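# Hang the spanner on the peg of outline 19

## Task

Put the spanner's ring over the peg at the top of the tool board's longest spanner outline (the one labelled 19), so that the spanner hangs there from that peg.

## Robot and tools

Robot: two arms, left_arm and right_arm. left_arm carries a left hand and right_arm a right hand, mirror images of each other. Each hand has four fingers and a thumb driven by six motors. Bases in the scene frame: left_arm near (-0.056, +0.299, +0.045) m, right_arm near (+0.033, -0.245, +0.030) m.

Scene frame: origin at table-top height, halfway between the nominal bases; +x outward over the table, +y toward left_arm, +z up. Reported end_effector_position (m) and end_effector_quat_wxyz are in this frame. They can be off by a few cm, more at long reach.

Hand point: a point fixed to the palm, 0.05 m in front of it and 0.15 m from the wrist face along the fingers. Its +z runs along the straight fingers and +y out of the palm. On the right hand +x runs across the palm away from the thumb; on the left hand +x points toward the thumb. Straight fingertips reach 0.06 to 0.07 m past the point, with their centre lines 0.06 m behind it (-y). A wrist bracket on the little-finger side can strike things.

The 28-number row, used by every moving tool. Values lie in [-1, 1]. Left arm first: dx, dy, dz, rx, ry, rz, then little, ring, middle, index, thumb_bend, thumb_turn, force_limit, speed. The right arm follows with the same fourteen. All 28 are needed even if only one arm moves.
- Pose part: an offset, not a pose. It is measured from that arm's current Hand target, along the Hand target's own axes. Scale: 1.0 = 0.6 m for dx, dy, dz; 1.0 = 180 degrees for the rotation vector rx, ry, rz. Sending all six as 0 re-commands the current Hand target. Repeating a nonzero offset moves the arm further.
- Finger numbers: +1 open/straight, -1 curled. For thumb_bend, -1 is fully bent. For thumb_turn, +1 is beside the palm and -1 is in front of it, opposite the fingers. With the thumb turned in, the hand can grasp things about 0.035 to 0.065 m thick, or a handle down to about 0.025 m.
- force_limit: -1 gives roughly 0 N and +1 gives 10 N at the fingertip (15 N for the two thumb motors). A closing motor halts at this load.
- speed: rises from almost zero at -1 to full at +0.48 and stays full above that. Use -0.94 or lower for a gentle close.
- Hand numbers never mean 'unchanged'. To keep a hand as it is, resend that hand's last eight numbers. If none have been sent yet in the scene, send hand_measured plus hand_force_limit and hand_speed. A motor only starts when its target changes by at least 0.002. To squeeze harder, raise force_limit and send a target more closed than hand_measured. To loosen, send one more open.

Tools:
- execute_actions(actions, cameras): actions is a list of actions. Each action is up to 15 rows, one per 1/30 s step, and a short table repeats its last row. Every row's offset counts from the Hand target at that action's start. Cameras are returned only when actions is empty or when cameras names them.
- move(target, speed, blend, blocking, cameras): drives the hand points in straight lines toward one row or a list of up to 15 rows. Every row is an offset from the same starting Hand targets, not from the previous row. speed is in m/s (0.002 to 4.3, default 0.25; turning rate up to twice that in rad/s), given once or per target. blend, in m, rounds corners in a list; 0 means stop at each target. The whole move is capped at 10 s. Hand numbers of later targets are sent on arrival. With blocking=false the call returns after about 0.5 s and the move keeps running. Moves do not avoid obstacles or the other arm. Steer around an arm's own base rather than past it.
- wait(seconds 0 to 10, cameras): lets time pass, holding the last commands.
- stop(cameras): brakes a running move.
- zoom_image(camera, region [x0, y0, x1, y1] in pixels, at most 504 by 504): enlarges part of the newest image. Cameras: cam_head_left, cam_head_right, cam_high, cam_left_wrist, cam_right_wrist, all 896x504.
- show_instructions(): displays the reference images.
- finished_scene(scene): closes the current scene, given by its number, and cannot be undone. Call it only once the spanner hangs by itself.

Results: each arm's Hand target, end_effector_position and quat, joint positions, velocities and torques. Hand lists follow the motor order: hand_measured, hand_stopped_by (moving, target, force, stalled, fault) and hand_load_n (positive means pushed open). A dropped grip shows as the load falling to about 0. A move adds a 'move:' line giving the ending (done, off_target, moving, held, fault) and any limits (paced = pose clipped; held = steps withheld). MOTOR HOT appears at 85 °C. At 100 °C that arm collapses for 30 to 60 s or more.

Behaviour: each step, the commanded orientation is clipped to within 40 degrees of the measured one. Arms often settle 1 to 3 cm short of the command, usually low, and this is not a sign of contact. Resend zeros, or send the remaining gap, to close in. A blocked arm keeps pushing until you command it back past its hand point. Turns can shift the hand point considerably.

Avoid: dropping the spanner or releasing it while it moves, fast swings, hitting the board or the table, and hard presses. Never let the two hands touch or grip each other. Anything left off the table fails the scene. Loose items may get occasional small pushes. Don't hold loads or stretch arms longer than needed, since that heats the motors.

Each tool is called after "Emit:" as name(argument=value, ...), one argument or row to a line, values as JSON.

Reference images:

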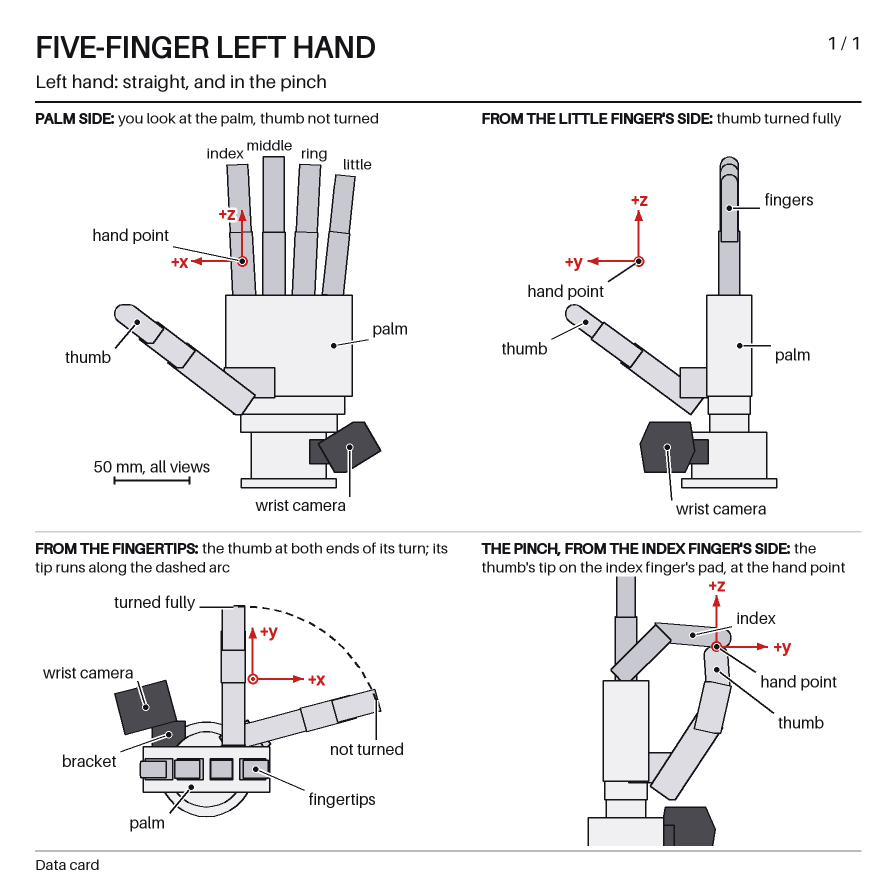

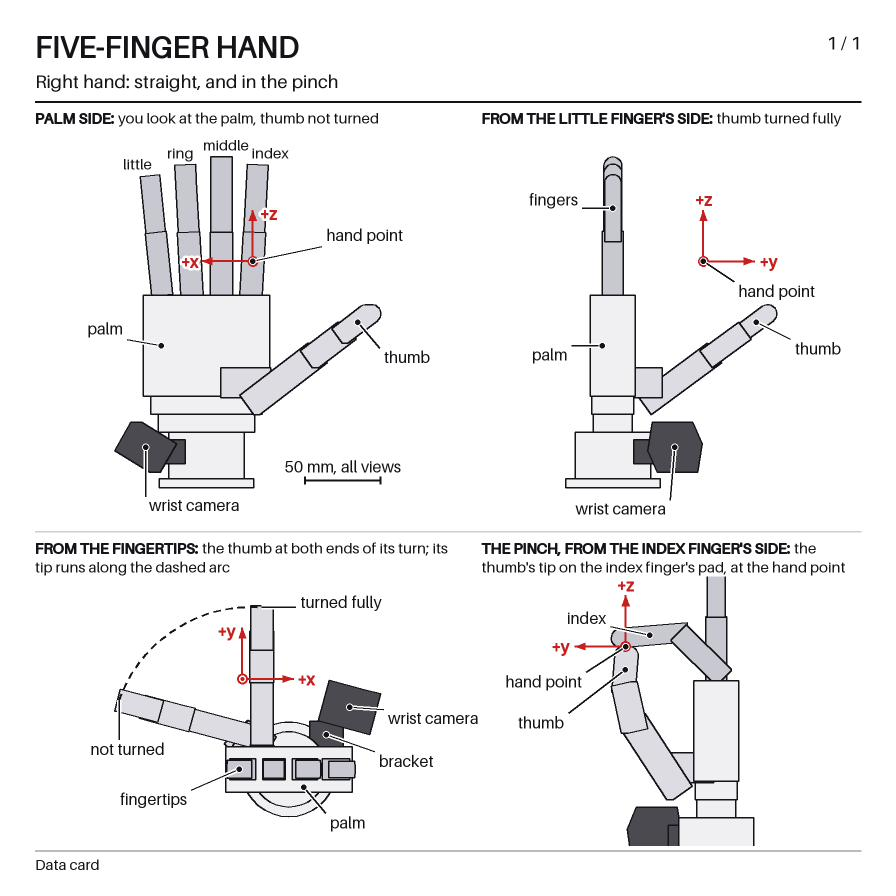

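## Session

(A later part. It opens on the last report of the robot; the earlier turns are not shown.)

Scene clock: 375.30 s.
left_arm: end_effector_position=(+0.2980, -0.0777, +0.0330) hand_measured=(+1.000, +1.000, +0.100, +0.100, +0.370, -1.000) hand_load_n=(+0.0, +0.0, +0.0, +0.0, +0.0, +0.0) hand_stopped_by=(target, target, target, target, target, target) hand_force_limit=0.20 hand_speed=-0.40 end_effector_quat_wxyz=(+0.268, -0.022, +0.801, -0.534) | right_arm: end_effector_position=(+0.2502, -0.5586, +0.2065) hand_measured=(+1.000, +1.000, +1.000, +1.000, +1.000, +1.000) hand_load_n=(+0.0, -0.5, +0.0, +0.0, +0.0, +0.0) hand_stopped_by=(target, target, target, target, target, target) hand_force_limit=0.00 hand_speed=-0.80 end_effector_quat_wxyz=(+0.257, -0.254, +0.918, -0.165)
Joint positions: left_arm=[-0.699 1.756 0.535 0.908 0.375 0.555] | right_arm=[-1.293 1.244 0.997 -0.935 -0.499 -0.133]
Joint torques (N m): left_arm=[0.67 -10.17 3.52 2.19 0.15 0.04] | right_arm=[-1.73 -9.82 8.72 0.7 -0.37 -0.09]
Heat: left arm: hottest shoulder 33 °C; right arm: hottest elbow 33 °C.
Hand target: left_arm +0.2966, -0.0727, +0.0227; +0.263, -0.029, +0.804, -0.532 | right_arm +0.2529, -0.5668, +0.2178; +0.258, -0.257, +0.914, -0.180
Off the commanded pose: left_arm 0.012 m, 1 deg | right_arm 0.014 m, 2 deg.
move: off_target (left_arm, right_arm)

Now close.

Emit:
execute_actions(
  actions=[
    [[0,0,0,0,0,0,1,1,-0.6,-0.6,0.37,-1,-0.4,-0.9,0,0,0,0,0,0,1,1,1,1,1,1,0,-0.8]],
    [[0,0,0,0,0,0,1,1,-0.6,-0.6,0.37,-1,-0.4,-0.9,0,0,0,0,0,0,1,1,1,1,1,1,0,-0.8]],
    [[0,0,0,0,0,0,1,1,-0.6,-0.6,0.37,-1,-0.4,-0.9,0,0,0,0,0,0,1,1,1,1,1,1,0,-0.8]],
    [[0,0,0,0,0,0,1,1,-0.6,-0.6,0.37,-1,-0.4,-0.9,0,0,0,0,0,0,1,1,1,1,1,1,0,-0.8]],
  ],
  cameras=["cam_left_wrist"],
)

Emit:
zoom_image(
  camera="cam_left_wrist",
  region=[150, 40, 550, 440],
)

Scene clock: 380.60 s.
left_arm: end_effector_position=(+0.2987, -0.0787, +0.0346) hand_measured=(+1.000, +1.000, -0.344, -0.600, +0.370, -1.000) hand_load_n=(+0.0, +0.0, +5.0, +0.0, +2.5, +0.0) hand_stopped_by=(target, target, force, target, target, target) hand_force_limit=-0.40 hand_speed=-0.90 end_effector_quat_wxyz=(+0.270, -0.021, +0.799, -0.537) | right_arm: end_effector_position=(+0.2502, -0.5586, +0.2065) hand_measured=(+1.000, +1.000, +1.000, +1.000, +1.000, +1.000) hand_load_n=(+0.0, +0.0, +0.0, +0.0, +0.0, +0.0) hand_stopped_by=(target, target, target, target, target, target) hand_force_limit=0.00 hand_speed=-0.80 end_effector_quat_wxyz=(+0.257, -0.254, +0.918, -0.165)
Joint positions: left_arm=[-0.699 1.758 0.535 0.919 0.376 0.553] | right_arm=[-1.293 1.244 0.997 -0.935 -0.499 -0.133]
Joint torques (N m): left_arm=[0.62 -10.29 3.51 1.76 0.11 0.05] | right_arm=[-1.61 -9.93 8.75 0.72 -0.37 -0.09]
Heat: left arm: hottest shoulder 33 °C; right arm: hottest elbow 33 °C.
Hand target: left_arm +0.2965, -0.0727, +0.0225; +0.263, -0.029, +0.804, -0.532 | right_arm +0.2529, -0.5668, +0.2178; +0.258, -0.257, +0.914, -0.180
Off the commanded pose: left_arm 0.014 m, 1 deg | right_arm 0.014 m, 2 deg.
Step readings (end_effector_position of left_arm | right_arm):
0: (+0.2980, -0.0777, +0.0330) | (+0.2502, -0.5586, +0.2065)
1: (+0.2980, -0.0777, +0.0330) | (+0.2502, -0.5586, +0.2065)
2: (+0.2980, -0.0777, +0.0330) | (+0.2502, -0.5586, +0.2065)
4: (+0.2980, -0.0777, +0.0330) | (+0.2502, -0.5586, +0.2065)
8: (+0.2981, -0.0779, +0.0333) | (+0.2502, -0.5586, +0.2065)
15: (+0.2981, -0.0779, +0.0335) | (+0.2502, -0.5586, +0.2065)
16: (+0.2981, -0.0779, +0.0335) | (+0.2502, -0.5586, +0.2065)
17: (+0.2981, -0.0779, +0.0335) | (+0.2502, -0.5586, +0.2065)
19: (+0.2981, -0.0779, +0.0335) | (+0.2502, -0.5586, +0.2065)
23: (+0.2981, -0.0779, +0.0333) | (+0.2502, -0.5586, +0.2065)
30: (+0.2980, -0.0778, +0.0329) | (+0.2502, -0.5586, +0.2065)
31: (+0.2980, -0.0778, +0.0327) | (+0.2502, -0.5586, +0.2065)
32: (+0.2980, -0.0778, +0.0327) | (+0.2502, -0.5586, +0.2065)
34: (+0.2979, -0.0778, +0.0325) | (+0.2502, -0.5586, +0.2065)
38: (+0.2979, -0.0778, +0.0326) | (+0.2502, -0.5586, +0.2065)
45: (+0.2986, -0.0784, +0.0341) | (+0.2502, -0.5586, +0.2065)
46: (+0.2985, -0.0785, +0.0342) | (+0.2502, -0.5586, +0.2065)
47: (+0.2986, -0.0787, +0.0345) | (+0.2502, -0.5586, +0.2065)
49: (+0.2987, -0.0787, +0.0346) | (+0.2502, -0.5586, +0.2065)
53: (+0.2987, -0.0787, +0.0346) | (+0.2502, -0.5586, +0.2065)
60: (+0.2987, -0.0787, +0.0346) | (+0.2502, -0.5586, +0.2065)
camera_calibration:
cam_left_wrist: T_world_to_cam=[[-0.458249, -0.535147, 0.709666, 0.0771724], [-0.887787, 0.237031, -0.394526, 0.299891], [0.0429169, -0.810823, -0.583716, 0.0529496], [0, 0, 0, 1]] pos_world=[0.299331, 0.013148, 0.0944556]
Images, in order (width x height): cam_left_wrist 896x504.

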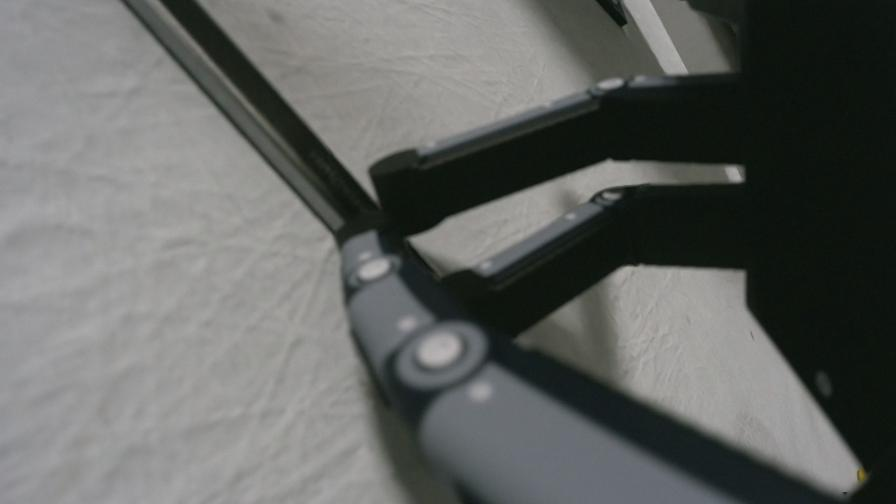

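Scaled by 1.260 from the camera's 896x504 image, which has a finer 1280x720 frame.

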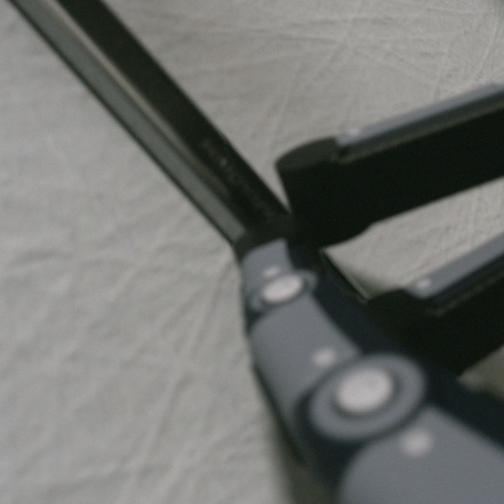

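Emit:
move(
  target=[
    [0,0,0,0,0,0,1,1,-0.7,-0.6,0.37,-1,0.2,-0.85,0,0,0,0,0,0,1,1,1,1,1,1,0,-0.8],
    [-0.0163,-0.0363,-0.0123,0,0,0,1,1,-0.7,-0.6,0.37,-1,0.2,-0.85,0,0,0,0,0,0,1,1,1,1,1,1,0,-0.8],
  ],
  speed=0.08,
  cameras=["cam_left_wrist"],
)

Emit:
zoom_image(
  camera="cam_left_wrist",
  region=[150, 40, 550, 440],
)

Scene clock: 389.20 s.
left_arm: end_effector_position=(+0.2961, -0.0766, +0.0452) hand_measured=(+1.000, +1.000, -0.354, -0.600, +0.372, -1.000) hand_load_n=(-0.5, +0.0, +7.5, +0.0, +4.0, +0.5) hand_stopped_by=(target, target, force, target, target, target) hand_force_limit=0.20 hand_speed=-0.85 end_effector_quat_wxyz=(+0.265, -0.023, +0.803, -0.533) | right_arm: end_effector_position=(+0.2502, -0.5586, +0.2065) hand_measured=(+1.000, +1.000, +1.000, +1.000, +1.000, +1.000) hand_load_n=(+0.0, +0.0, +0.0, +0.0, +0.0, +0.0) hand_stopped_by=(target, target, target, target, target, target) hand_force_limit=0.00 hand_speed=-0.80 end_effector_quat_wxyz=(+0.257, -0.254, +0.918, -0.165)
Joint positions: left_arm=[-0.699 1.703 0.534 0.85 0.376 0.553] | right_arm=[-1.293 1.244 0.997 -0.935 -0.499 -0.133]
Joint torques (N m): left_arm=[0.56 -13.39 4.19 0.77 0.12 0.06] | right_arm=[-1.55 -9.82 8.7 0.7 -0.37 -0.09]
Heat: left arm: hottest shoulder 33 °C; right arm: hottest elbow 33 °C.
Hand target: left_arm +0.2966, -0.0728, +0.0477; +0.263, -0.029, +0.804, -0.532 | right_arm +0.2529, -0.5668, +0.2178; +0.258, -0.257, +0.914, -0.180
Off the commanded pose: left_arm 0.005 m, 1 deg | right_arm 0.014 m, 2 deg.
move: off_target (right_arm)
camera_calibration:
cam_left_wrist: T_world_to_cam=[[-0.449257, -0.54251, 0.709825, 0.0663443], [-0.892701, 0.241111, -0.380724, 0.302539], [0.0354, -0.804704, -0.59262, 0.0640148], [0, 0, 0, 1]] pos_world=[0.297616, 0.01456, 0.106027]
Images, in order (width x height): cam_left_wrist 896x504.

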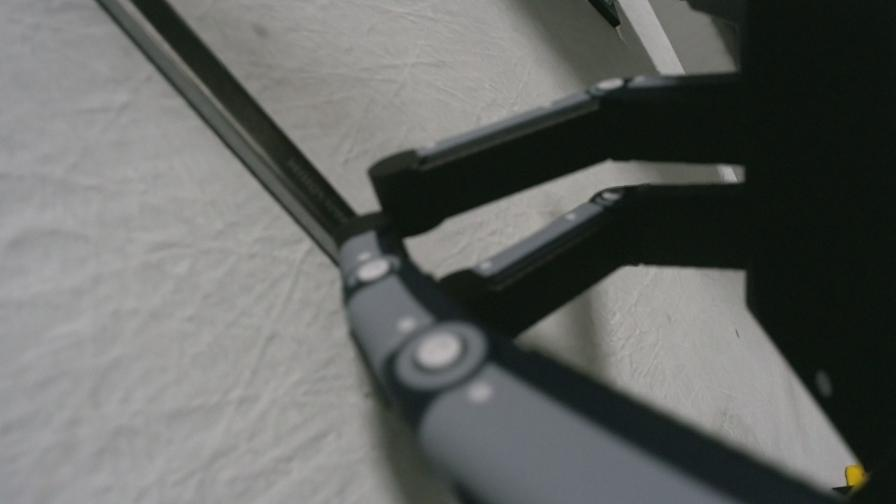

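Scaled by 1.260 from the camera's 896x504 image, which has a finer 1280x720 frame.

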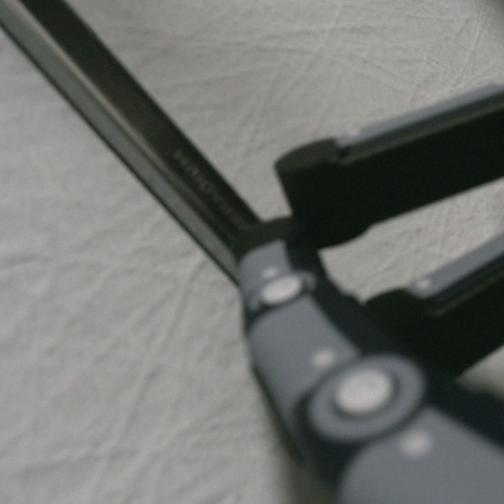

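Emit:
move(
  target=[
    [0,0,0,0,0,0,1,1,0.1,0.1,0.42,-1,0.2,-0.4,0,0,0,0,0,0,1,1,1,1,1,1,0,-0.8],
    [0.012,0.0273,0.0162,0,0,0,1,1,0.1,0.1,0.42,-1,0.2,-0.4,0,0,0,0,0,0,1,1,1,1,1,1,0,-0.8],
    [0.0179,0.0404,0.0206,0,0,0,1,1,0.1,0.1,0.42,-1,0.2,-0.4,0,0,0,0,0,0,1,1,1,1,1,1,0,-0.8],
  ],
  speed=0.06,
  cameras=["cam_left_wrist"],
)

Emit:
zoom_image(
  camera="cam_left_wrist",
  region=[150, 40, 550, 440],
)

Scene clock: 400.33 s.
left_arm: end_effector_position=(+0.2988, -0.0783, +0.0334) hand_measured=(+1.000, +1.000, +0.100, +0.100, +0.420, -1.000) hand_load_n=(+0.0, +0.0, +0.0, +0.0, -1.0, -0.5) hand_stopped_by=(target, target, target, target, target, target) hand_force_limit=0.20 hand_speed=-0.40 end_effector_quat_wxyz=(+0.271, -0.021, +0.798, -0.537) | right_arm: end_effector_position=(+0.2502, -0.5586, +0.2065) hand_measured=(+1.000, +1.000, +1.000, +1.000, +1.000, +1.000) hand_load_n=(+0.0, +0.0, +0.0, +0.5, -0.5, +0.0) hand_stopped_by=(target, target, target, target, target, target) hand_force_limit=0.00 hand_speed=-0.80 end_effector_quat_wxyz=(+0.257, -0.254, +0.918, -0.165)
Joint positions: left_arm=[-0.699 1.763 0.534 0.928 0.374 0.553] | right_arm=[-1.293 1.244 0.997 -0.935 -0.499 -0.133]
Joint torques (N m): left_arm=[0.26 -9.11 4.37 1.77 0.07 0.04] | right_arm=[-1.67 -9.82 8.76 0.73 -0.37 -0.1]
Heat: left arm: hottest shoulder 33 °C; right arm: hottest elbow 33 °C.
Hand target: left_arm +0.2986, -0.0762, +0.0186; +0.263, -0.029, +0.804, -0.532 | right_arm +0.2529, -0.5668, +0.2178; +0.258, -0.257, +0.914, -0.180
Off the commanded pose: left_arm 0.015 m, 2 deg | right_arm 0.014 m, 2 deg.
move: off_target (left_arm, right_arm)
camera_calibration:
cam_left_wrist: T_world_to_cam=[[-0.458448, -0.535688, 0.709129, 0.078382], [-0.887539, 0.234833, -0.396393, 0.299332], [0.0458165, -0.811105, -0.583103, 0.0515991], [0, 0, 0, 1]] pos_world=[0.299239, 0.0135478, 0.0931577]
Images, in order (width x height): cam_left_wrist 896x504.

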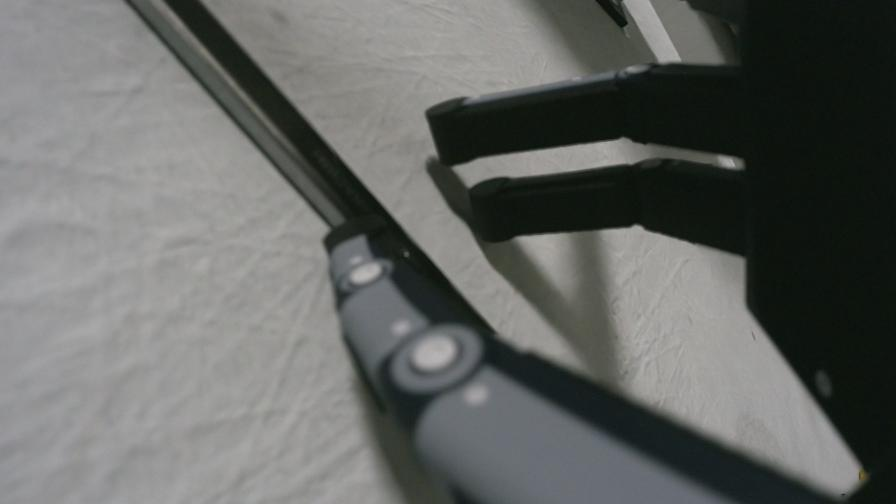

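Scaled by 1.260 from the camera's 896x504 image, which has a finer 1280x720 frame.

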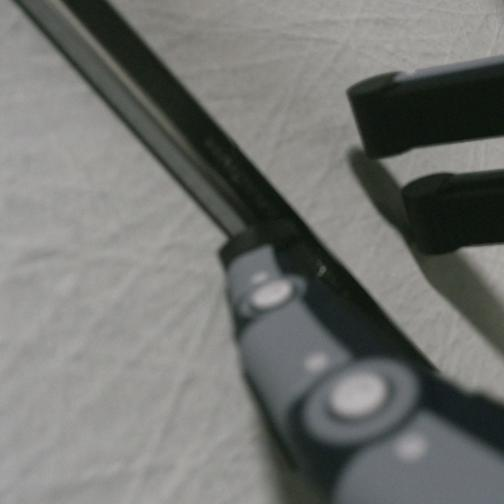

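Emit:
move(
  target=[0.0059,0.0131,0.0044,0,0,0,1,1,0.1,0.1,0.42,-1,0.2,-0.4,0,0,0,0,0,0,1,1,1,1,1,1,0,-0.8],
  speed=0.06,
  cameras=["cam_left_wrist"],
)

Emit:
zoom_image(
  camera="cam_left_wrist",
  region=[300, 60, 550, 310],
)

Scene clock: 415.47 s.
left_arm: end_effector_position=(+0.3011, -0.0802, +0.0328) hand_measured=(+1.000, +1.000, +0.100, +0.100, +0.420, -1.000) hand_load_n=(-0.5, +0.0, +0.0, +0.0, -2.0, -1.0) hand_stopped_by=(target, target, target, target, target, target) hand_force_limit=0.20 hand_speed=-0.40 end_effector_quat_wxyz=(+0.277, -0.019, +0.792, -0.543) | right_arm: end_effector_position=(+0.2502, -0.5586, +0.2065) hand_measured=(+1.000, +1.000, +1.000, +1.000, +1.000, +1.000) hand_load_n=(+0.0, +0.0, +0.0, +0.0, +0.0, +0.0) hand_stopped_by=(target, target, target, target, target, target) hand_force_limit=0.00 hand_speed=-0.80 end_effector_quat_wxyz=(+0.257, -0.254, +0.918, -0.165)
Joint positions: left_arm=[-0.699 1.784 0.534 0.971 0.374 0.553] | right_arm=[-1.293 1.244 0.997 -0.935 -0.499 -0.133]
Joint torques (N m): left_arm=[0.26 -8.23 4.21 1.39 0.06 0.04] | right_arm=[-1.44 -9.82 8.7 0.73 -0.36 -0.1]
Heat: left arm: hottest shoulder 33 °C; right arm: hottest elbow 33 °C.
Hand target: left_arm +0.2987, -0.0762, +0.0097; +0.263, -0.029, +0.804, -0.532 | right_arm +0.2529, -0.5668, +0.2178; +0.258, -0.257, +0.914, -0.180
Off the commanded pose: left_arm 0.024 m, 3 deg | right_arm 0.014 m, 2 deg.
move: off_target (left_arm, right_arm)
camera_calibration:
cam_left_wrist: T_world_to_cam=[[-0.470353, -0.52585, 0.708696, 0.0832099], [-0.880736, 0.229271, -0.414415, 0.299585], [0.0554364, -0.819095, -0.570973, 0.0457363], [0, 0, 0, 1]] pos_world=[0.300457, 0.0125322, 0.0912959]
Images, in order (width x height): cam_left_wrist 896x504.

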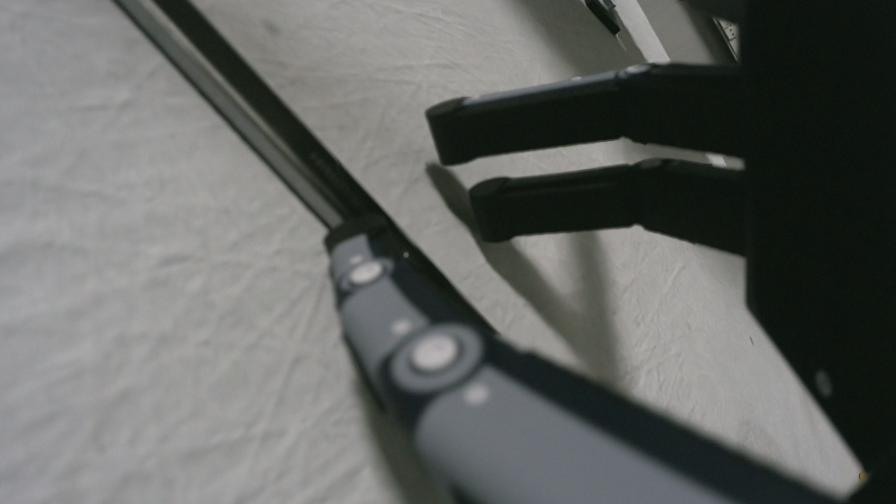

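Scaled by 2.016 from the camera's 896x504 image, which has a finer 1280x720 frame.

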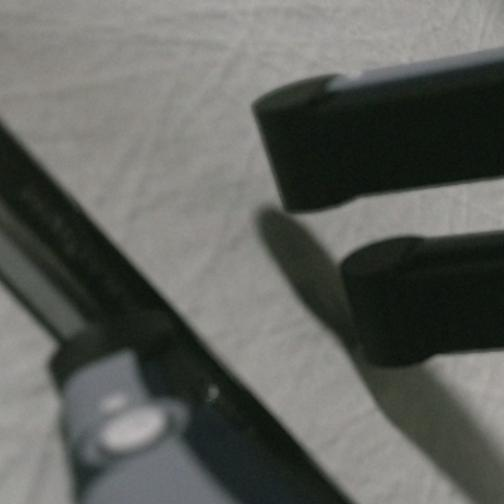

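Emit:
move(
  target=[
    [-0.0152,-0.033,-0.0235,0,0,0,1,1,0.1,0.1,0.42,-1,0.2,-0.4,0,0,0,0,0,0,1,1,1,1,1,1,0,-0.8],
    [-0.0015,-0.0025,-0.0132,0,0,0,1,1,0.1,0.1,0.42,-1,0.2,-0.4,0,0,0,0,0,0,1,1,1,1,1,1,0,-0.8],
  ],
  speed=0.06,
  cameras=["cam_left_wrist"],
)

Emit:
zoom_image(
  camera="cam_left_wrist",
  region=[250, 60, 550, 360],
)

Scene clock: 423.00 s.
left_arm: end_effector_position=(+0.2995, -0.0778, +0.0333) hand_measured=(+1.000, +1.000, +0.100, +0.100, +0.420, -1.000) hand_load_n=(+0.0, +0.0, +0.0, +0.0, -1.0, -0.5) hand_stopped_by=(target, target, target, target, target, target) hand_force_limit=0.20 hand_speed=-0.40 end_effector_quat_wxyz=(+0.274, -0.019, +0.795, -0.542) | right_arm: end_effector_position=(+0.2502, -0.5586, +0.2065) hand_measured=(+1.000, +1.000, +1.000, +1.000, +1.000, +1.000) hand_load_n=(+0.0, +0.0, +0.0, +0.0, +0.0, +0.0) hand_stopped_by=(target, target, target, target, target, target) hand_force_limit=0.00 hand_speed=-0.80 end_effector_quat_wxyz=(+0.257, -0.254, +0.918, -0.165)
Joint positions: left_arm=[-0.695 1.773 0.53 0.956 0.38 0.553] | right_arm=[-1.293 1.244 0.997 -0.935 -0.499 -0.133]
Joint torques (N m): left_arm=[0.62 -9.05 3.21 1.77 0.11 0.06] | right_arm=[-1.44 -9.58 8.72 0.7 -0.37 -0.09]
Heat: left arm: hottest shoulder 33 °C; right arm: hottest elbow 33 °C.
Hand target: left_arm +0.2956, -0.0698, +0.0135; +0.263, -0.029, +0.804, -0.532 | right_arm +0.2529, -0.5668, +0.2178; +0.258, -0.257, +0.914, -0.180
Off the commanded pose: left_arm 0.022 m, 2 deg | right_arm 0.014 m, 2 deg.
move: off_target (left_arm, right_arm)
camera_calibration:
cam_left_wrist: T_world_to_cam=[[-0.466011, -0.527773, 0.710134, 0.0818522], [-0.883397, 0.232704, -0.406765, 0.298708], [0.0494284, -0.816887, -0.574676, 0.050126], [0, 0, 0, 1]] pos_world=[0.299544, 0.0146362, 0.092184]
Images, in order (width x height): cam_left_wrist 896x504.

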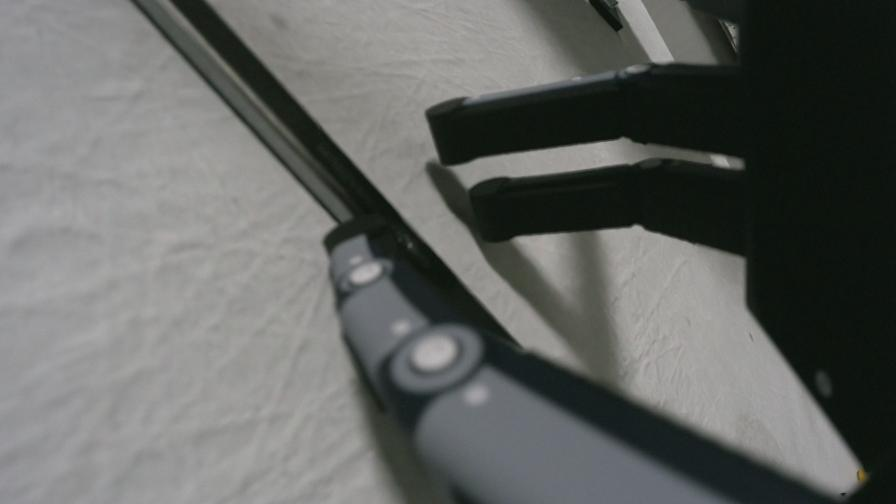

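Scaled by 1.680 from the camera's 896x504 image, which has a finer 1280x720 frame.

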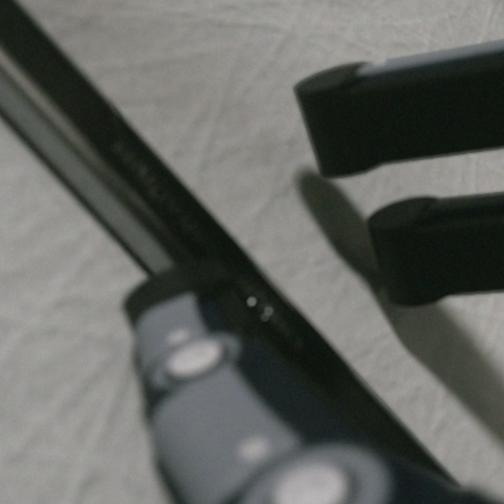

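Emit:
move(
  target=[
    [-0.0125,-0.028,-0.0132,0,0,0,1,1,0.1,0.1,0.42,-1,0.2,-0.4,0,0,0,0,0,0,1,1,1,1,1,1,0,-0.8],
    [-0.0125,-0.028,-0.0132,0,0,0,1,1,0.1,0.1,0.27,-1,0.2,-0.4,0,0,0,0,0,0,1,1,1,1,1,1,0,-0.8],
    [-0.0018,-0.004,-0.005,0,0,0,1,1,0.1,0.1,0.27,-1,0.2,-0.4,0,0,0,0,0,0,1,1,1,1,1,1,0,-0.8],
  ],
  speed=0.06,
  cameras=["cam_left_wrist"],
)

Emit:
zoom_image(
  camera="cam_left_wrist",
  region=[250, 60, 550, 360],
)

Scene clock: 432.67 s.
left_arm: end_effector_position=(+0.2969, -0.0747, +0.0319) hand_measured=(+1.000, +1.000, +0.100, +0.100, +0.270, -1.000) hand_load_n=(+0.0, +0.0, +0.0, -0.5, +0.0, +0.0) hand_stopped_by=(target, target, target, target, target, target) hand_force_limit=0.20 hand_speed=-0.40 end_effector_quat_wxyz=(+0.270, -0.021, +0.798, -0.538) | right_arm: end_effector_position=(+0.2502, -0.5586, +0.2065) hand_measured=(+1.000, +1.000, +1.000, +1.000, +1.000, +1.000) hand_load_n=(+0.0, +0.0, +0.0, +0.0, +0.0, -0.5) hand_stopped_by=(target, target, target, target, target, target) hand_force_limit=0.00 hand_speed=-0.80 end_effector_quat_wxyz=(+0.257, -0.254, +0.918, -0.165)
Joint positions: left_arm=[-0.693 1.765 0.523 0.941 0.383 0.553] | right_arm=[-1.293 1.244 0.997 -0.935 -0.499 -0.133]
Joint torques (N m): left_arm=[0.67 -9.58 3.3 1.96 0.11 0.07] | right_arm=[-1.32 -9.93 8.7 0.7 -0.37 -0.08]
Heat: left arm: hottest shoulder 33 °C; right arm: hottest elbow 33 °C.
Hand target: left_arm +0.2946, -0.0678, +0.0170; +0.263, -0.029, +0.804, -0.532 | right_arm +0.2529, -0.5668, +0.2178; +0.258, -0.257, +0.914, -0.180
Off the commanded pose: left_arm 0.017 m, 2 deg | right_arm 0.014 m, 2 deg.
move: off_target (left_arm, right_arm)
camera_calibration:
cam_left_wrist: T_world_to_cam=[[-0.458772, -0.533074, 0.710887, 0.0806723], [-0.887483, 0.23563, -0.396047, 0.296215], [0.0436162, -0.812595, -0.581195, 0.0541936], [0, 0, 0, 1]] pos_world=[0.297533, 0.0172446, 0.0914633]
Images, in order (width x height): cam_left_wrist 896x504.

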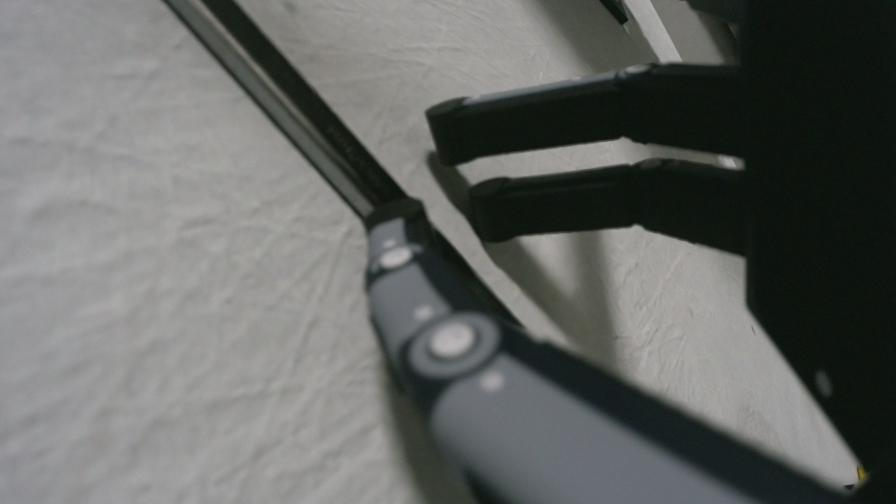

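Scaled by 1.680 from the camera's 896x504 image, which has a finer 1280x720 frame.

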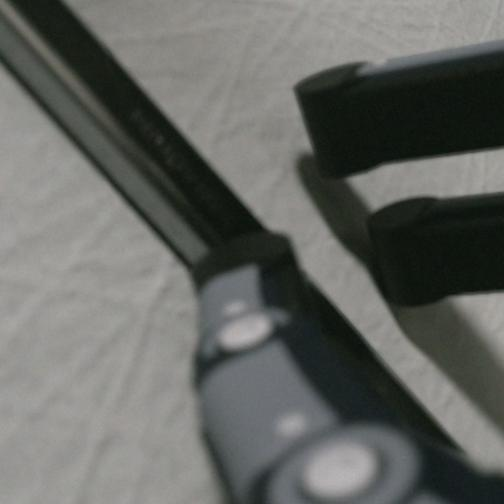

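Emit:
move(
  target=[0.0052,0.0116,0.0039,0,0,0,1,1,0.1,0.1,0.27,-1,0.2,-0.4,0,0,0,0,0,0,1,1,1,1,1,1,0,-0.8],
  speed=0.06,
  cameras=["cam_left_wrist"],
)

Emit:
zoom_image(
  camera="cam_left_wrist",
  region=[250, 60, 550, 360],
)

Scene clock: 437.83 s.
left_arm: end_effector_position=(+0.2987, -0.0763, +0.0308) hand_measured=(+1.000, +1.000, +0.100, +0.100, +0.270, -1.000) hand_load_n=(+0.0, +0.0, +0.0, -1.0, +0.0, +0.0) hand_stopped_by=(target, target, target, target, target, target) hand_force_limit=0.20 hand_speed=-0.40 end_effector_quat_wxyz=(+0.275, -0.019, +0.793, -0.544) | right_arm: end_effector_position=(+0.2502, -0.5586, +0.2065) hand_measured=(+1.000, +1.000, +1.000, +1.000, +1.000, +1.000) hand_load_n=(+0.0, +0.0, +0.0, -0.5, +0.0, +0.0) hand_stopped_by=(target, target, target, target, target, target) hand_force_limit=0.00 hand_speed=-0.80 end_effector_quat_wxyz=(+0.257, -0.254, +0.918, -0.165)
Joint positions: left_arm=[-0.693 1.785 0.523 0.98 0.384 0.553] | right_arm=[-1.293 1.244 0.997 -0.935 -0.499 -0.133]
Joint torques (N m): left_arm=[0.67 -8.88 3.15 1.58 0.06 0.08] | right_arm=[-1.67 -9.82 8.79 0.77 -0.38 -0.08]
Heat: left arm: hottest shoulder 33 °C; right arm: hottest elbow 33 °C.
Hand target: left_arm +0.2946, -0.0679, +0.0091; +0.264, -0.029, +0.804, -0.532 | right_arm +0.2529, -0.5668, +0.2178; +0.258, -0.257, +0.914, -0.180
Off the commanded pose: left_arm 0.024 m, 3 deg | right_arm 0.014 m, 2 deg.
move: off_target (left_arm, right_arm)
camera_calibration:
cam_left_wrist: T_world_to_cam=[[-0.469165, -0.52388, 0.710938, 0.0852373], [-0.881646, 0.231516, -0.411219, 0.296217], [0.0508359, -0.819725, -0.570496, 0.0492302], [0, 0, 0, 1]] pos_world=[0.298646, 0.0164306, 0.089297]
Images, in order (width x height): cam_left_wrist 896x504.

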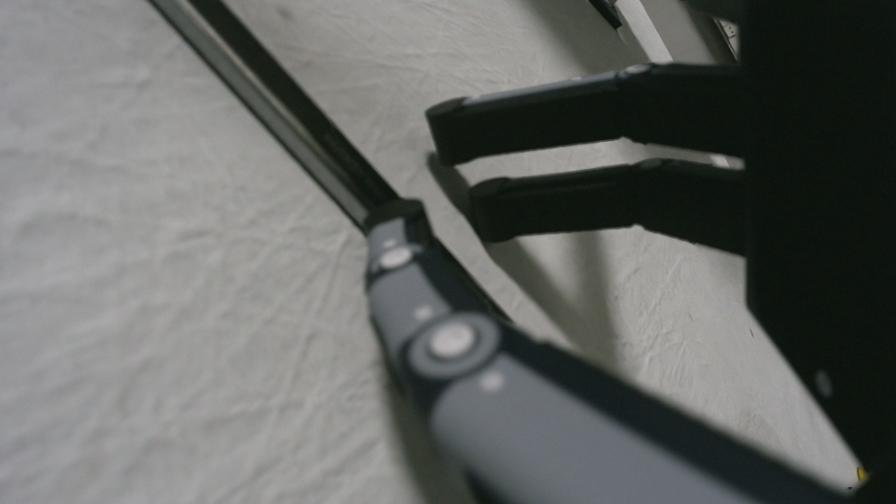

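Scaled by 1.680 from the camera's 896x504 image, which has a finer 1280x720 frame.

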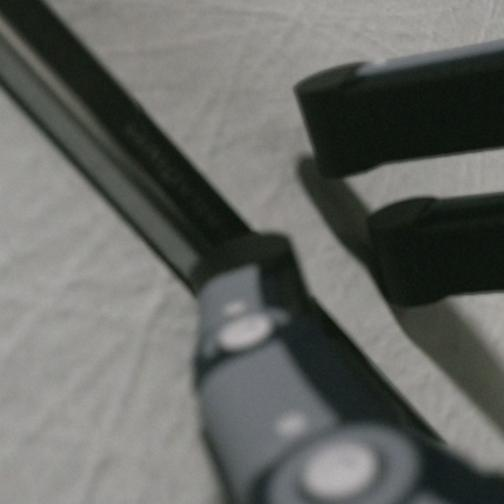

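Emit:
move(
  target=[
    [-0.0245,-0.0508,-0.0203,0,0,0,1,1,0.1,0.1,0.33,-1,0.2,-0.4,0,0,0,0,0,0,1,1,1,1,1,1,0,-0.8],
    [-0.0105,-0.0197,-0.0098,0,0,0,1,1,0.1,0.1,0.33,-1,0.2,-0.4,0,0,0,0,0,0,1,1,1,1,1,1,0,-0.8],
  ],
  speed=0.06,
  cameras=["cam_left_wrist"],
)

Emit:
zoom_image(
  camera="cam_left_wrist",
  region=[250, 60, 550, 360],
)

Scene clock: 446.83 s.
left_arm: end_effector_position=(+0.2950, -0.0707, +0.0325) hand_measured=(+1.000, +1.000, +0.100, +0.100, +0.330, -1.000) hand_load_n=(+0.0, +0.0, +0.0, +0.0, +0.0, +0.0) hand_stopped_by=(target, target, target, target, target, target) hand_force_limit=0.20 hand_speed=-0.40 end_effector_quat_wxyz=(+0.265, -0.024, +0.802, -0.535) | right_arm: end_effector_position=(+0.2502, -0.5586, +0.2065) hand_measured=(+1.000, +1.000, +1.000, +1.000, +1.000, +1.000) hand_load_n=(+0.0, +0.0, +0.0, +0.0, +0.0, -0.5) hand_stopped_by=(target, target, target, target, target, target) hand_force_limit=0.00 hand_speed=-0.80 end_effector_quat_wxyz=(+0.257, -0.254, +0.918, -0.165)
Joint positions: left_arm=[-0.688 1.747 0.518 0.915 0.386 0.553] | right_arm=[-1.293 1.244 0.997 -0.935 -0.499 -0.133]
Joint torques (N m): left_arm=[0.62 -10.05 3.69 2.11 0.13 0.09] | right_arm=[-1.61 -9.99 8.77 0.75 -0.37 -0.08]
Heat: left arm: hottest shoulder 32 °C; right arm: hottest elbow 33 °C.
Hand target: left_arm +0.2945, -0.0659, +0.0235; +0.264, -0.029, +0.804, -0.532 | right_arm +0.2529, -0.5668, +0.2178; +0.258, -0.257, +0.914, -0.180
Off the commanded pose: left_arm 0.010 m, 1 deg | right_arm 0.014 m, 2 deg.
move: off_target (right_arm)
camera_calibration:
cam_left_wrist: T_world_to_cam=[[-0.448857, -0.539804, 0.712137, 0.0780052], [-0.892804, 0.237192, -0.382937, 0.295009], [0.0377981, -0.807683, -0.588405, 0.0601978], [0, 0, 0, 1]] pos_world=[0.296123, 0.0207545, 0.0928402]
Images, in order (width x height): cam_left_wrist 896x504.

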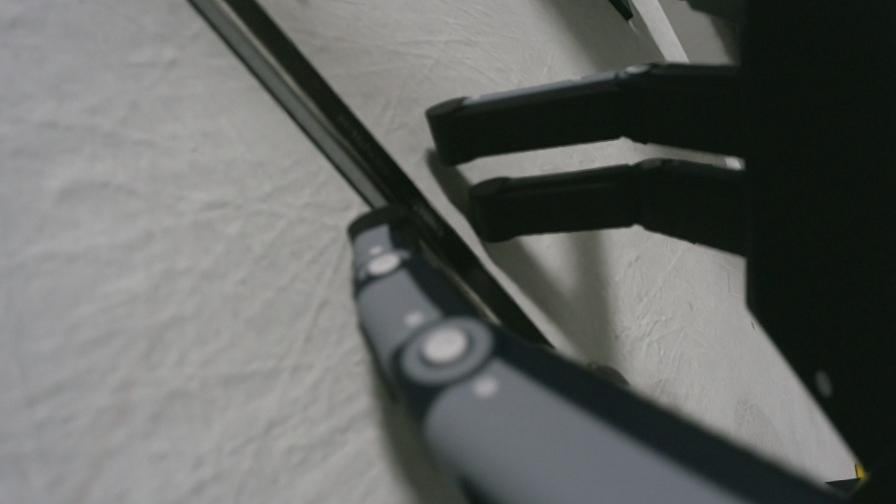

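Scaled by 1.680 from the camera's 896x504 image, which has a finer 1280x720 frame.

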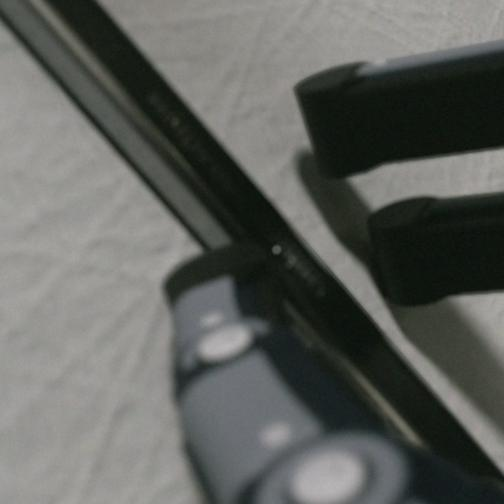

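Emit:
execute_actions(
  actions=[
    [[0,0,0,0,0,0,1,1,-0.6,-0.6,0.33,-1,-0.5,-0.9,0,0,0,0,0,0,1,1,1,1,1,1,0,-0.8]],
    [[0,0,0,0,0,0,1,1,-0.6,-0.6,0.33,-1,-0.5,-0.9,0,0,0,0,0,0,1,1,1,1,1,1,0,-0.8]],
    [[0,0,0,0,0,0,1,1,-0.6,-0.6,0.33,-1,-0.5,-0.9,0,0,0,0,0,0,1,1,1,1,1,1,0,-0.8]],
    [[0,0,0,0,0,0,1,1,-0.6,-0.6,0.33,-1,-0.5,-0.9,0,0,0,0,0,0,1,1,1,1,1,1,0,-0.8]],
  ],
  cameras=["cam_left_wrist"],
)

Emit:
zoom_image(
  camera="cam_left_wrist",
  region=[250, 60, 550, 360],
)

Scene clock: 452.57 s.
left_arm: end_effector_position=(+0.2957, -0.0715, +0.0340) hand_measured=(+1.000, +1.000, -0.308, -0.420, +0.330, -1.000) hand_load_n=(+0.0, +0.0, +2.0, +3.0, +3.0, -0.5) hand_stopped_by=(target, target, force, force, target, target) hand_force_limit=-0.50 hand_speed=-0.90 end_effector_quat_wxyz=(+0.267, -0.023, +0.800, -0.537) | right_arm: end_effector_position=(+0.2502, -0.5586, +0.2065) hand_measured=(+1.000, +1.000, +1.000, +1.000, +1.000, +1.000) hand_load_n=(+0.0, +0.0, +0.0, +0.0, +0.0, +0.0) hand_stopped_by=(target, target, target, target, target, target) hand_force_limit=0.00 hand_speed=-0.80 end_effector_quat_wxyz=(+0.257, -0.254, +0.918, -0.165)
Joint positions: left_arm=[-0.688 1.748 0.518 0.923 0.387 0.553] | right_arm=[-1.293 1.244 0.997 -0.935 -0.499 -0.133]
Joint torques (N m): left_arm=[0.62 -10.17 3.55 1.78 0.11 0.09] | right_arm=[-1.44 -10.05 8.69 0.72 -0.37 -0.09]
Heat: left arm: hottest shoulder 32 °C; right arm: hottest elbow 33 °C.
Hand target: left_arm +0.2944, -0.0659, +0.0233; +0.263, -0.029, +0.804, -0.532 | right_arm +0.2529, -0.5668, +0.2178; +0.258, -0.257, +0.914, -0.180
Off the commanded pose: left_arm 0.012 m, 1 deg | right_arm 0.014 m, 2 deg.
Step readings (end_effector_position of left_arm | right_arm):
0: (+0.2950, -0.0707, +0.0325) | (+0.2502, -0.5586, +0.2065)
1: (+0.2950, -0.0707, +0.0325) | (+0.2502, -0.5586, +0.2065)
2: (+0.2950, -0.0707, +0.0325) | (+0.2502, -0.5586, +0.2065)
4: (+0.2950, -0.0707, +0.0325) | (+0.2502, -0.5586, +0.2065)
8: (+0.2951, -0.0708, +0.0327) | (+0.2502, -0.5586, +0.2065)
15: (+0.2951, -0.0709, +0.0329) | (+0.2502, -0.5586, +0.2065)
16: (+0.2951, -0.0709, +0.0329) | (+0.2502, -0.5586, +0.2065)
17: (+0.2951, -0.0709, +0.0329) | (+0.2502, -0.5586, +0.2065)
19: (+0.2951, -0.0709, +0.0329) | (+0.2502, -0.5586, +0.2065)
23: (+0.2951, -0.0709, +0.0329) | (+0.2502, -0.5586, +0.2065)
30: (+0.2951, -0.0708, +0.0327) | (+0.2502, -0.5586, +0.2065)
31: (+0.2951, -0.0708, +0.0327) | (+0.2502, -0.5586, +0.2065)
32: (+0.2951, -0.0708, +0.0327) | (+0.2502, -0.5586, +0.2065)
34: (+0.2951, -0.0708, +0.0325) | (+0.2502, -0.5586, +0.2065)
38: (+0.2951, -0.0708, +0.0325) | (+0.2502, -0.5586, +0.2065)
45: (+0.2954, -0.0712, +0.0334) | (+0.2502, -0.5586, +0.2065)
46: (+0.2955, -0.0712, +0.0335) | (+0.2502, -0.5586, +0.2065)
47: (+0.2955, -0.0713, +0.0336) | (+0.2502, -0.5586, +0.2065)
49: (+0.2956, -0.0713, +0.0338) | (+0.2502, -0.5586, +0.2065)
53: (+0.2957, -0.0715, +0.0340) | (+0.2502, -0.5586, +0.2065)
60: (+0.2957, -0.0715, +0.0340) | (+0.2502, -0.5586, +0.2065)
camera_calibration:
cam_left_wrist: T_world_to_cam=[[-0.45318, -0.536113, 0.712187, 0.0784489], [-0.890503, 0.236057, -0.38895, 0.295759], [0.040405, -0.810469, -0.584387, 0.0593574], [0, 0, 0, 1]] pos_world=[0.296527, 0.0203489, 0.093853]
Images, in order (width x height): cam_left_wrist 896x504.

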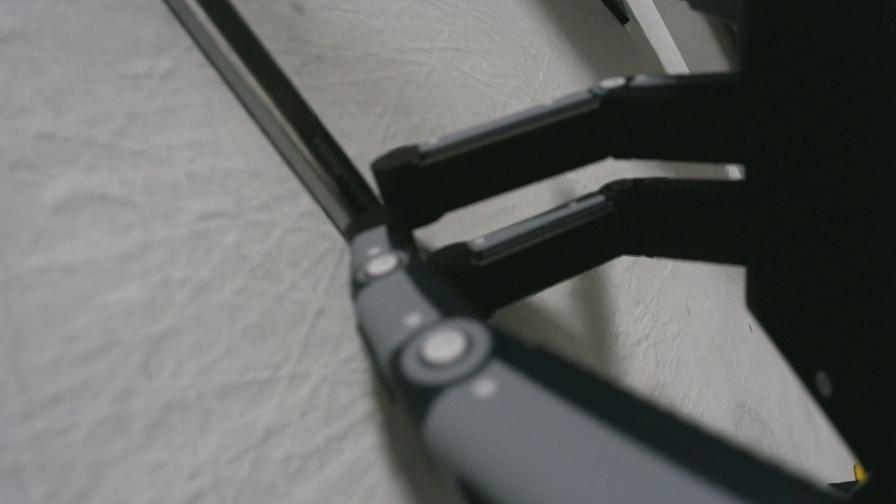

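Scaled by 1.680 from the camera's 896x504 image, which has a finer 1280x720 frame.

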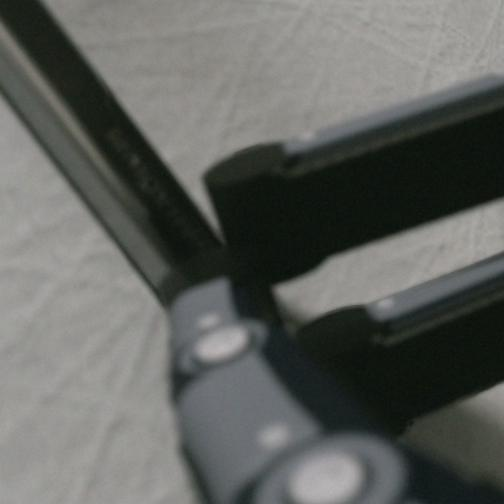

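Emit:
move(
  target=[
    [0,0,0,0,0,0,1,1,-0.7,-0.8,0.33,-1,0.1,-0.88,0,0,0,0,0,0,1,1,1,1,1,1,0,-0.8],
    [-0.0163,-0.0363,-0.0123,0,0,0,1,1,-0.7,-0.8,0.33,-1,0.1,-0.88,0,0,0,0,0,0,1,1,1,1,1,1,0,-0.8],
  ],
  speed=0.06,
  cameras=["cam_left_wrist"],
)

Emit:
zoom_image(
  camera="cam_left_wrist",
  region=[150, 60, 550, 460],
)

Scene clock: 456.40 s.
left_arm: end_effector_position=(+0.2939, -0.0700, +0.0464) hand_measured=(+1.000, +1.000, -0.326, -0.506, +0.332, -1.000) hand_load_n=(+0.0, +0.0, +6.0, +5.0, +8.0, +0.0) hand_stopped_by=(target, target, force, force, target, target) hand_force_limit=0.10 hand_speed=-0.88 end_effector_quat_wxyz=(+0.264, -0.025, +0.803, -0.534) | right_arm: end_effector_position=(+0.2502, -0.5586, +0.2065) hand_measured=(+1.000, +1.000, +1.000, +1.000, +1.000, +1.000) hand_load_n=(+0.0, +0.0, +0.0, +0.0, +0.0, +0.0) hand_stopped_by=(target, target, target, target, target, target) hand_force_limit=0.00 hand_speed=-0.80 end_effector_quat_wxyz=(+0.257, -0.254, +0.918, -0.165)
Joint positions: left_arm=[-0.688 1.69 0.518 0.852 0.387 0.553] | right_arm=[-1.293 1.244 0.997 -0.935 -0.499 -0.133]
Joint torques (N m): left_arm=[0.67 -13.04 4.15 0.77 0.12 0.09] | right_arm=[-1.49 -9.93 8.65 0.69 -0.36 -0.08]
Heat: left arm: hottest shoulder 32 °C; right arm: hottest elbow 33 °C.
Hand target: left_arm +0.2944, -0.0660, +0.0484; +0.263, -0.029, +0.804, -0.532 | right_arm +0.2529, -0.5668, +0.2178; +0.258, -0.257, +0.914, -0.180
Off the commanded pose: left_arm 0.005 m, 1 deg | right_arm 0.014 m, 2 deg.
move: off_target (right_arm)
camera_calibration:
cam_left_wrist: T_world_to_cam=[[-0.44613, -0.541743, 0.712378, 0.0671175], [-0.894299, 0.239081, -0.378244, 0.299568], [0.034595, -0.805826, -0.591141, 0.0702617], [0, 0, 0, 1]] pos_world=[0.295416, 0.021358, 0.107031]
Images, in order (width x height): cam_left_wrist 896x504.

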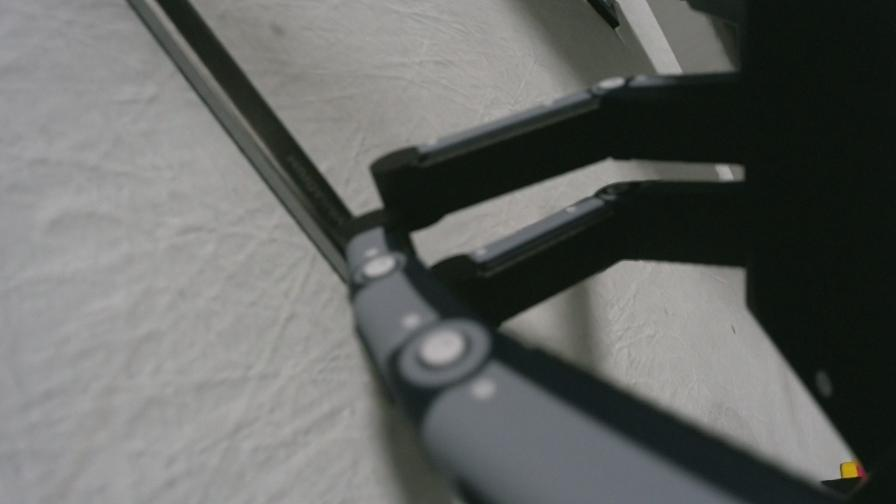

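Scaled by 1.260 from the camera's 896x504 image, which has a finer 1280x720 frame.

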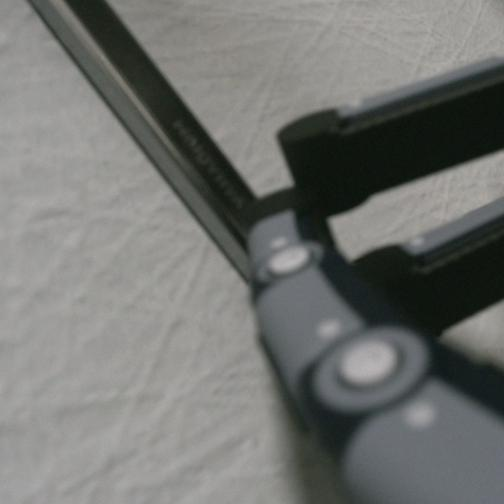

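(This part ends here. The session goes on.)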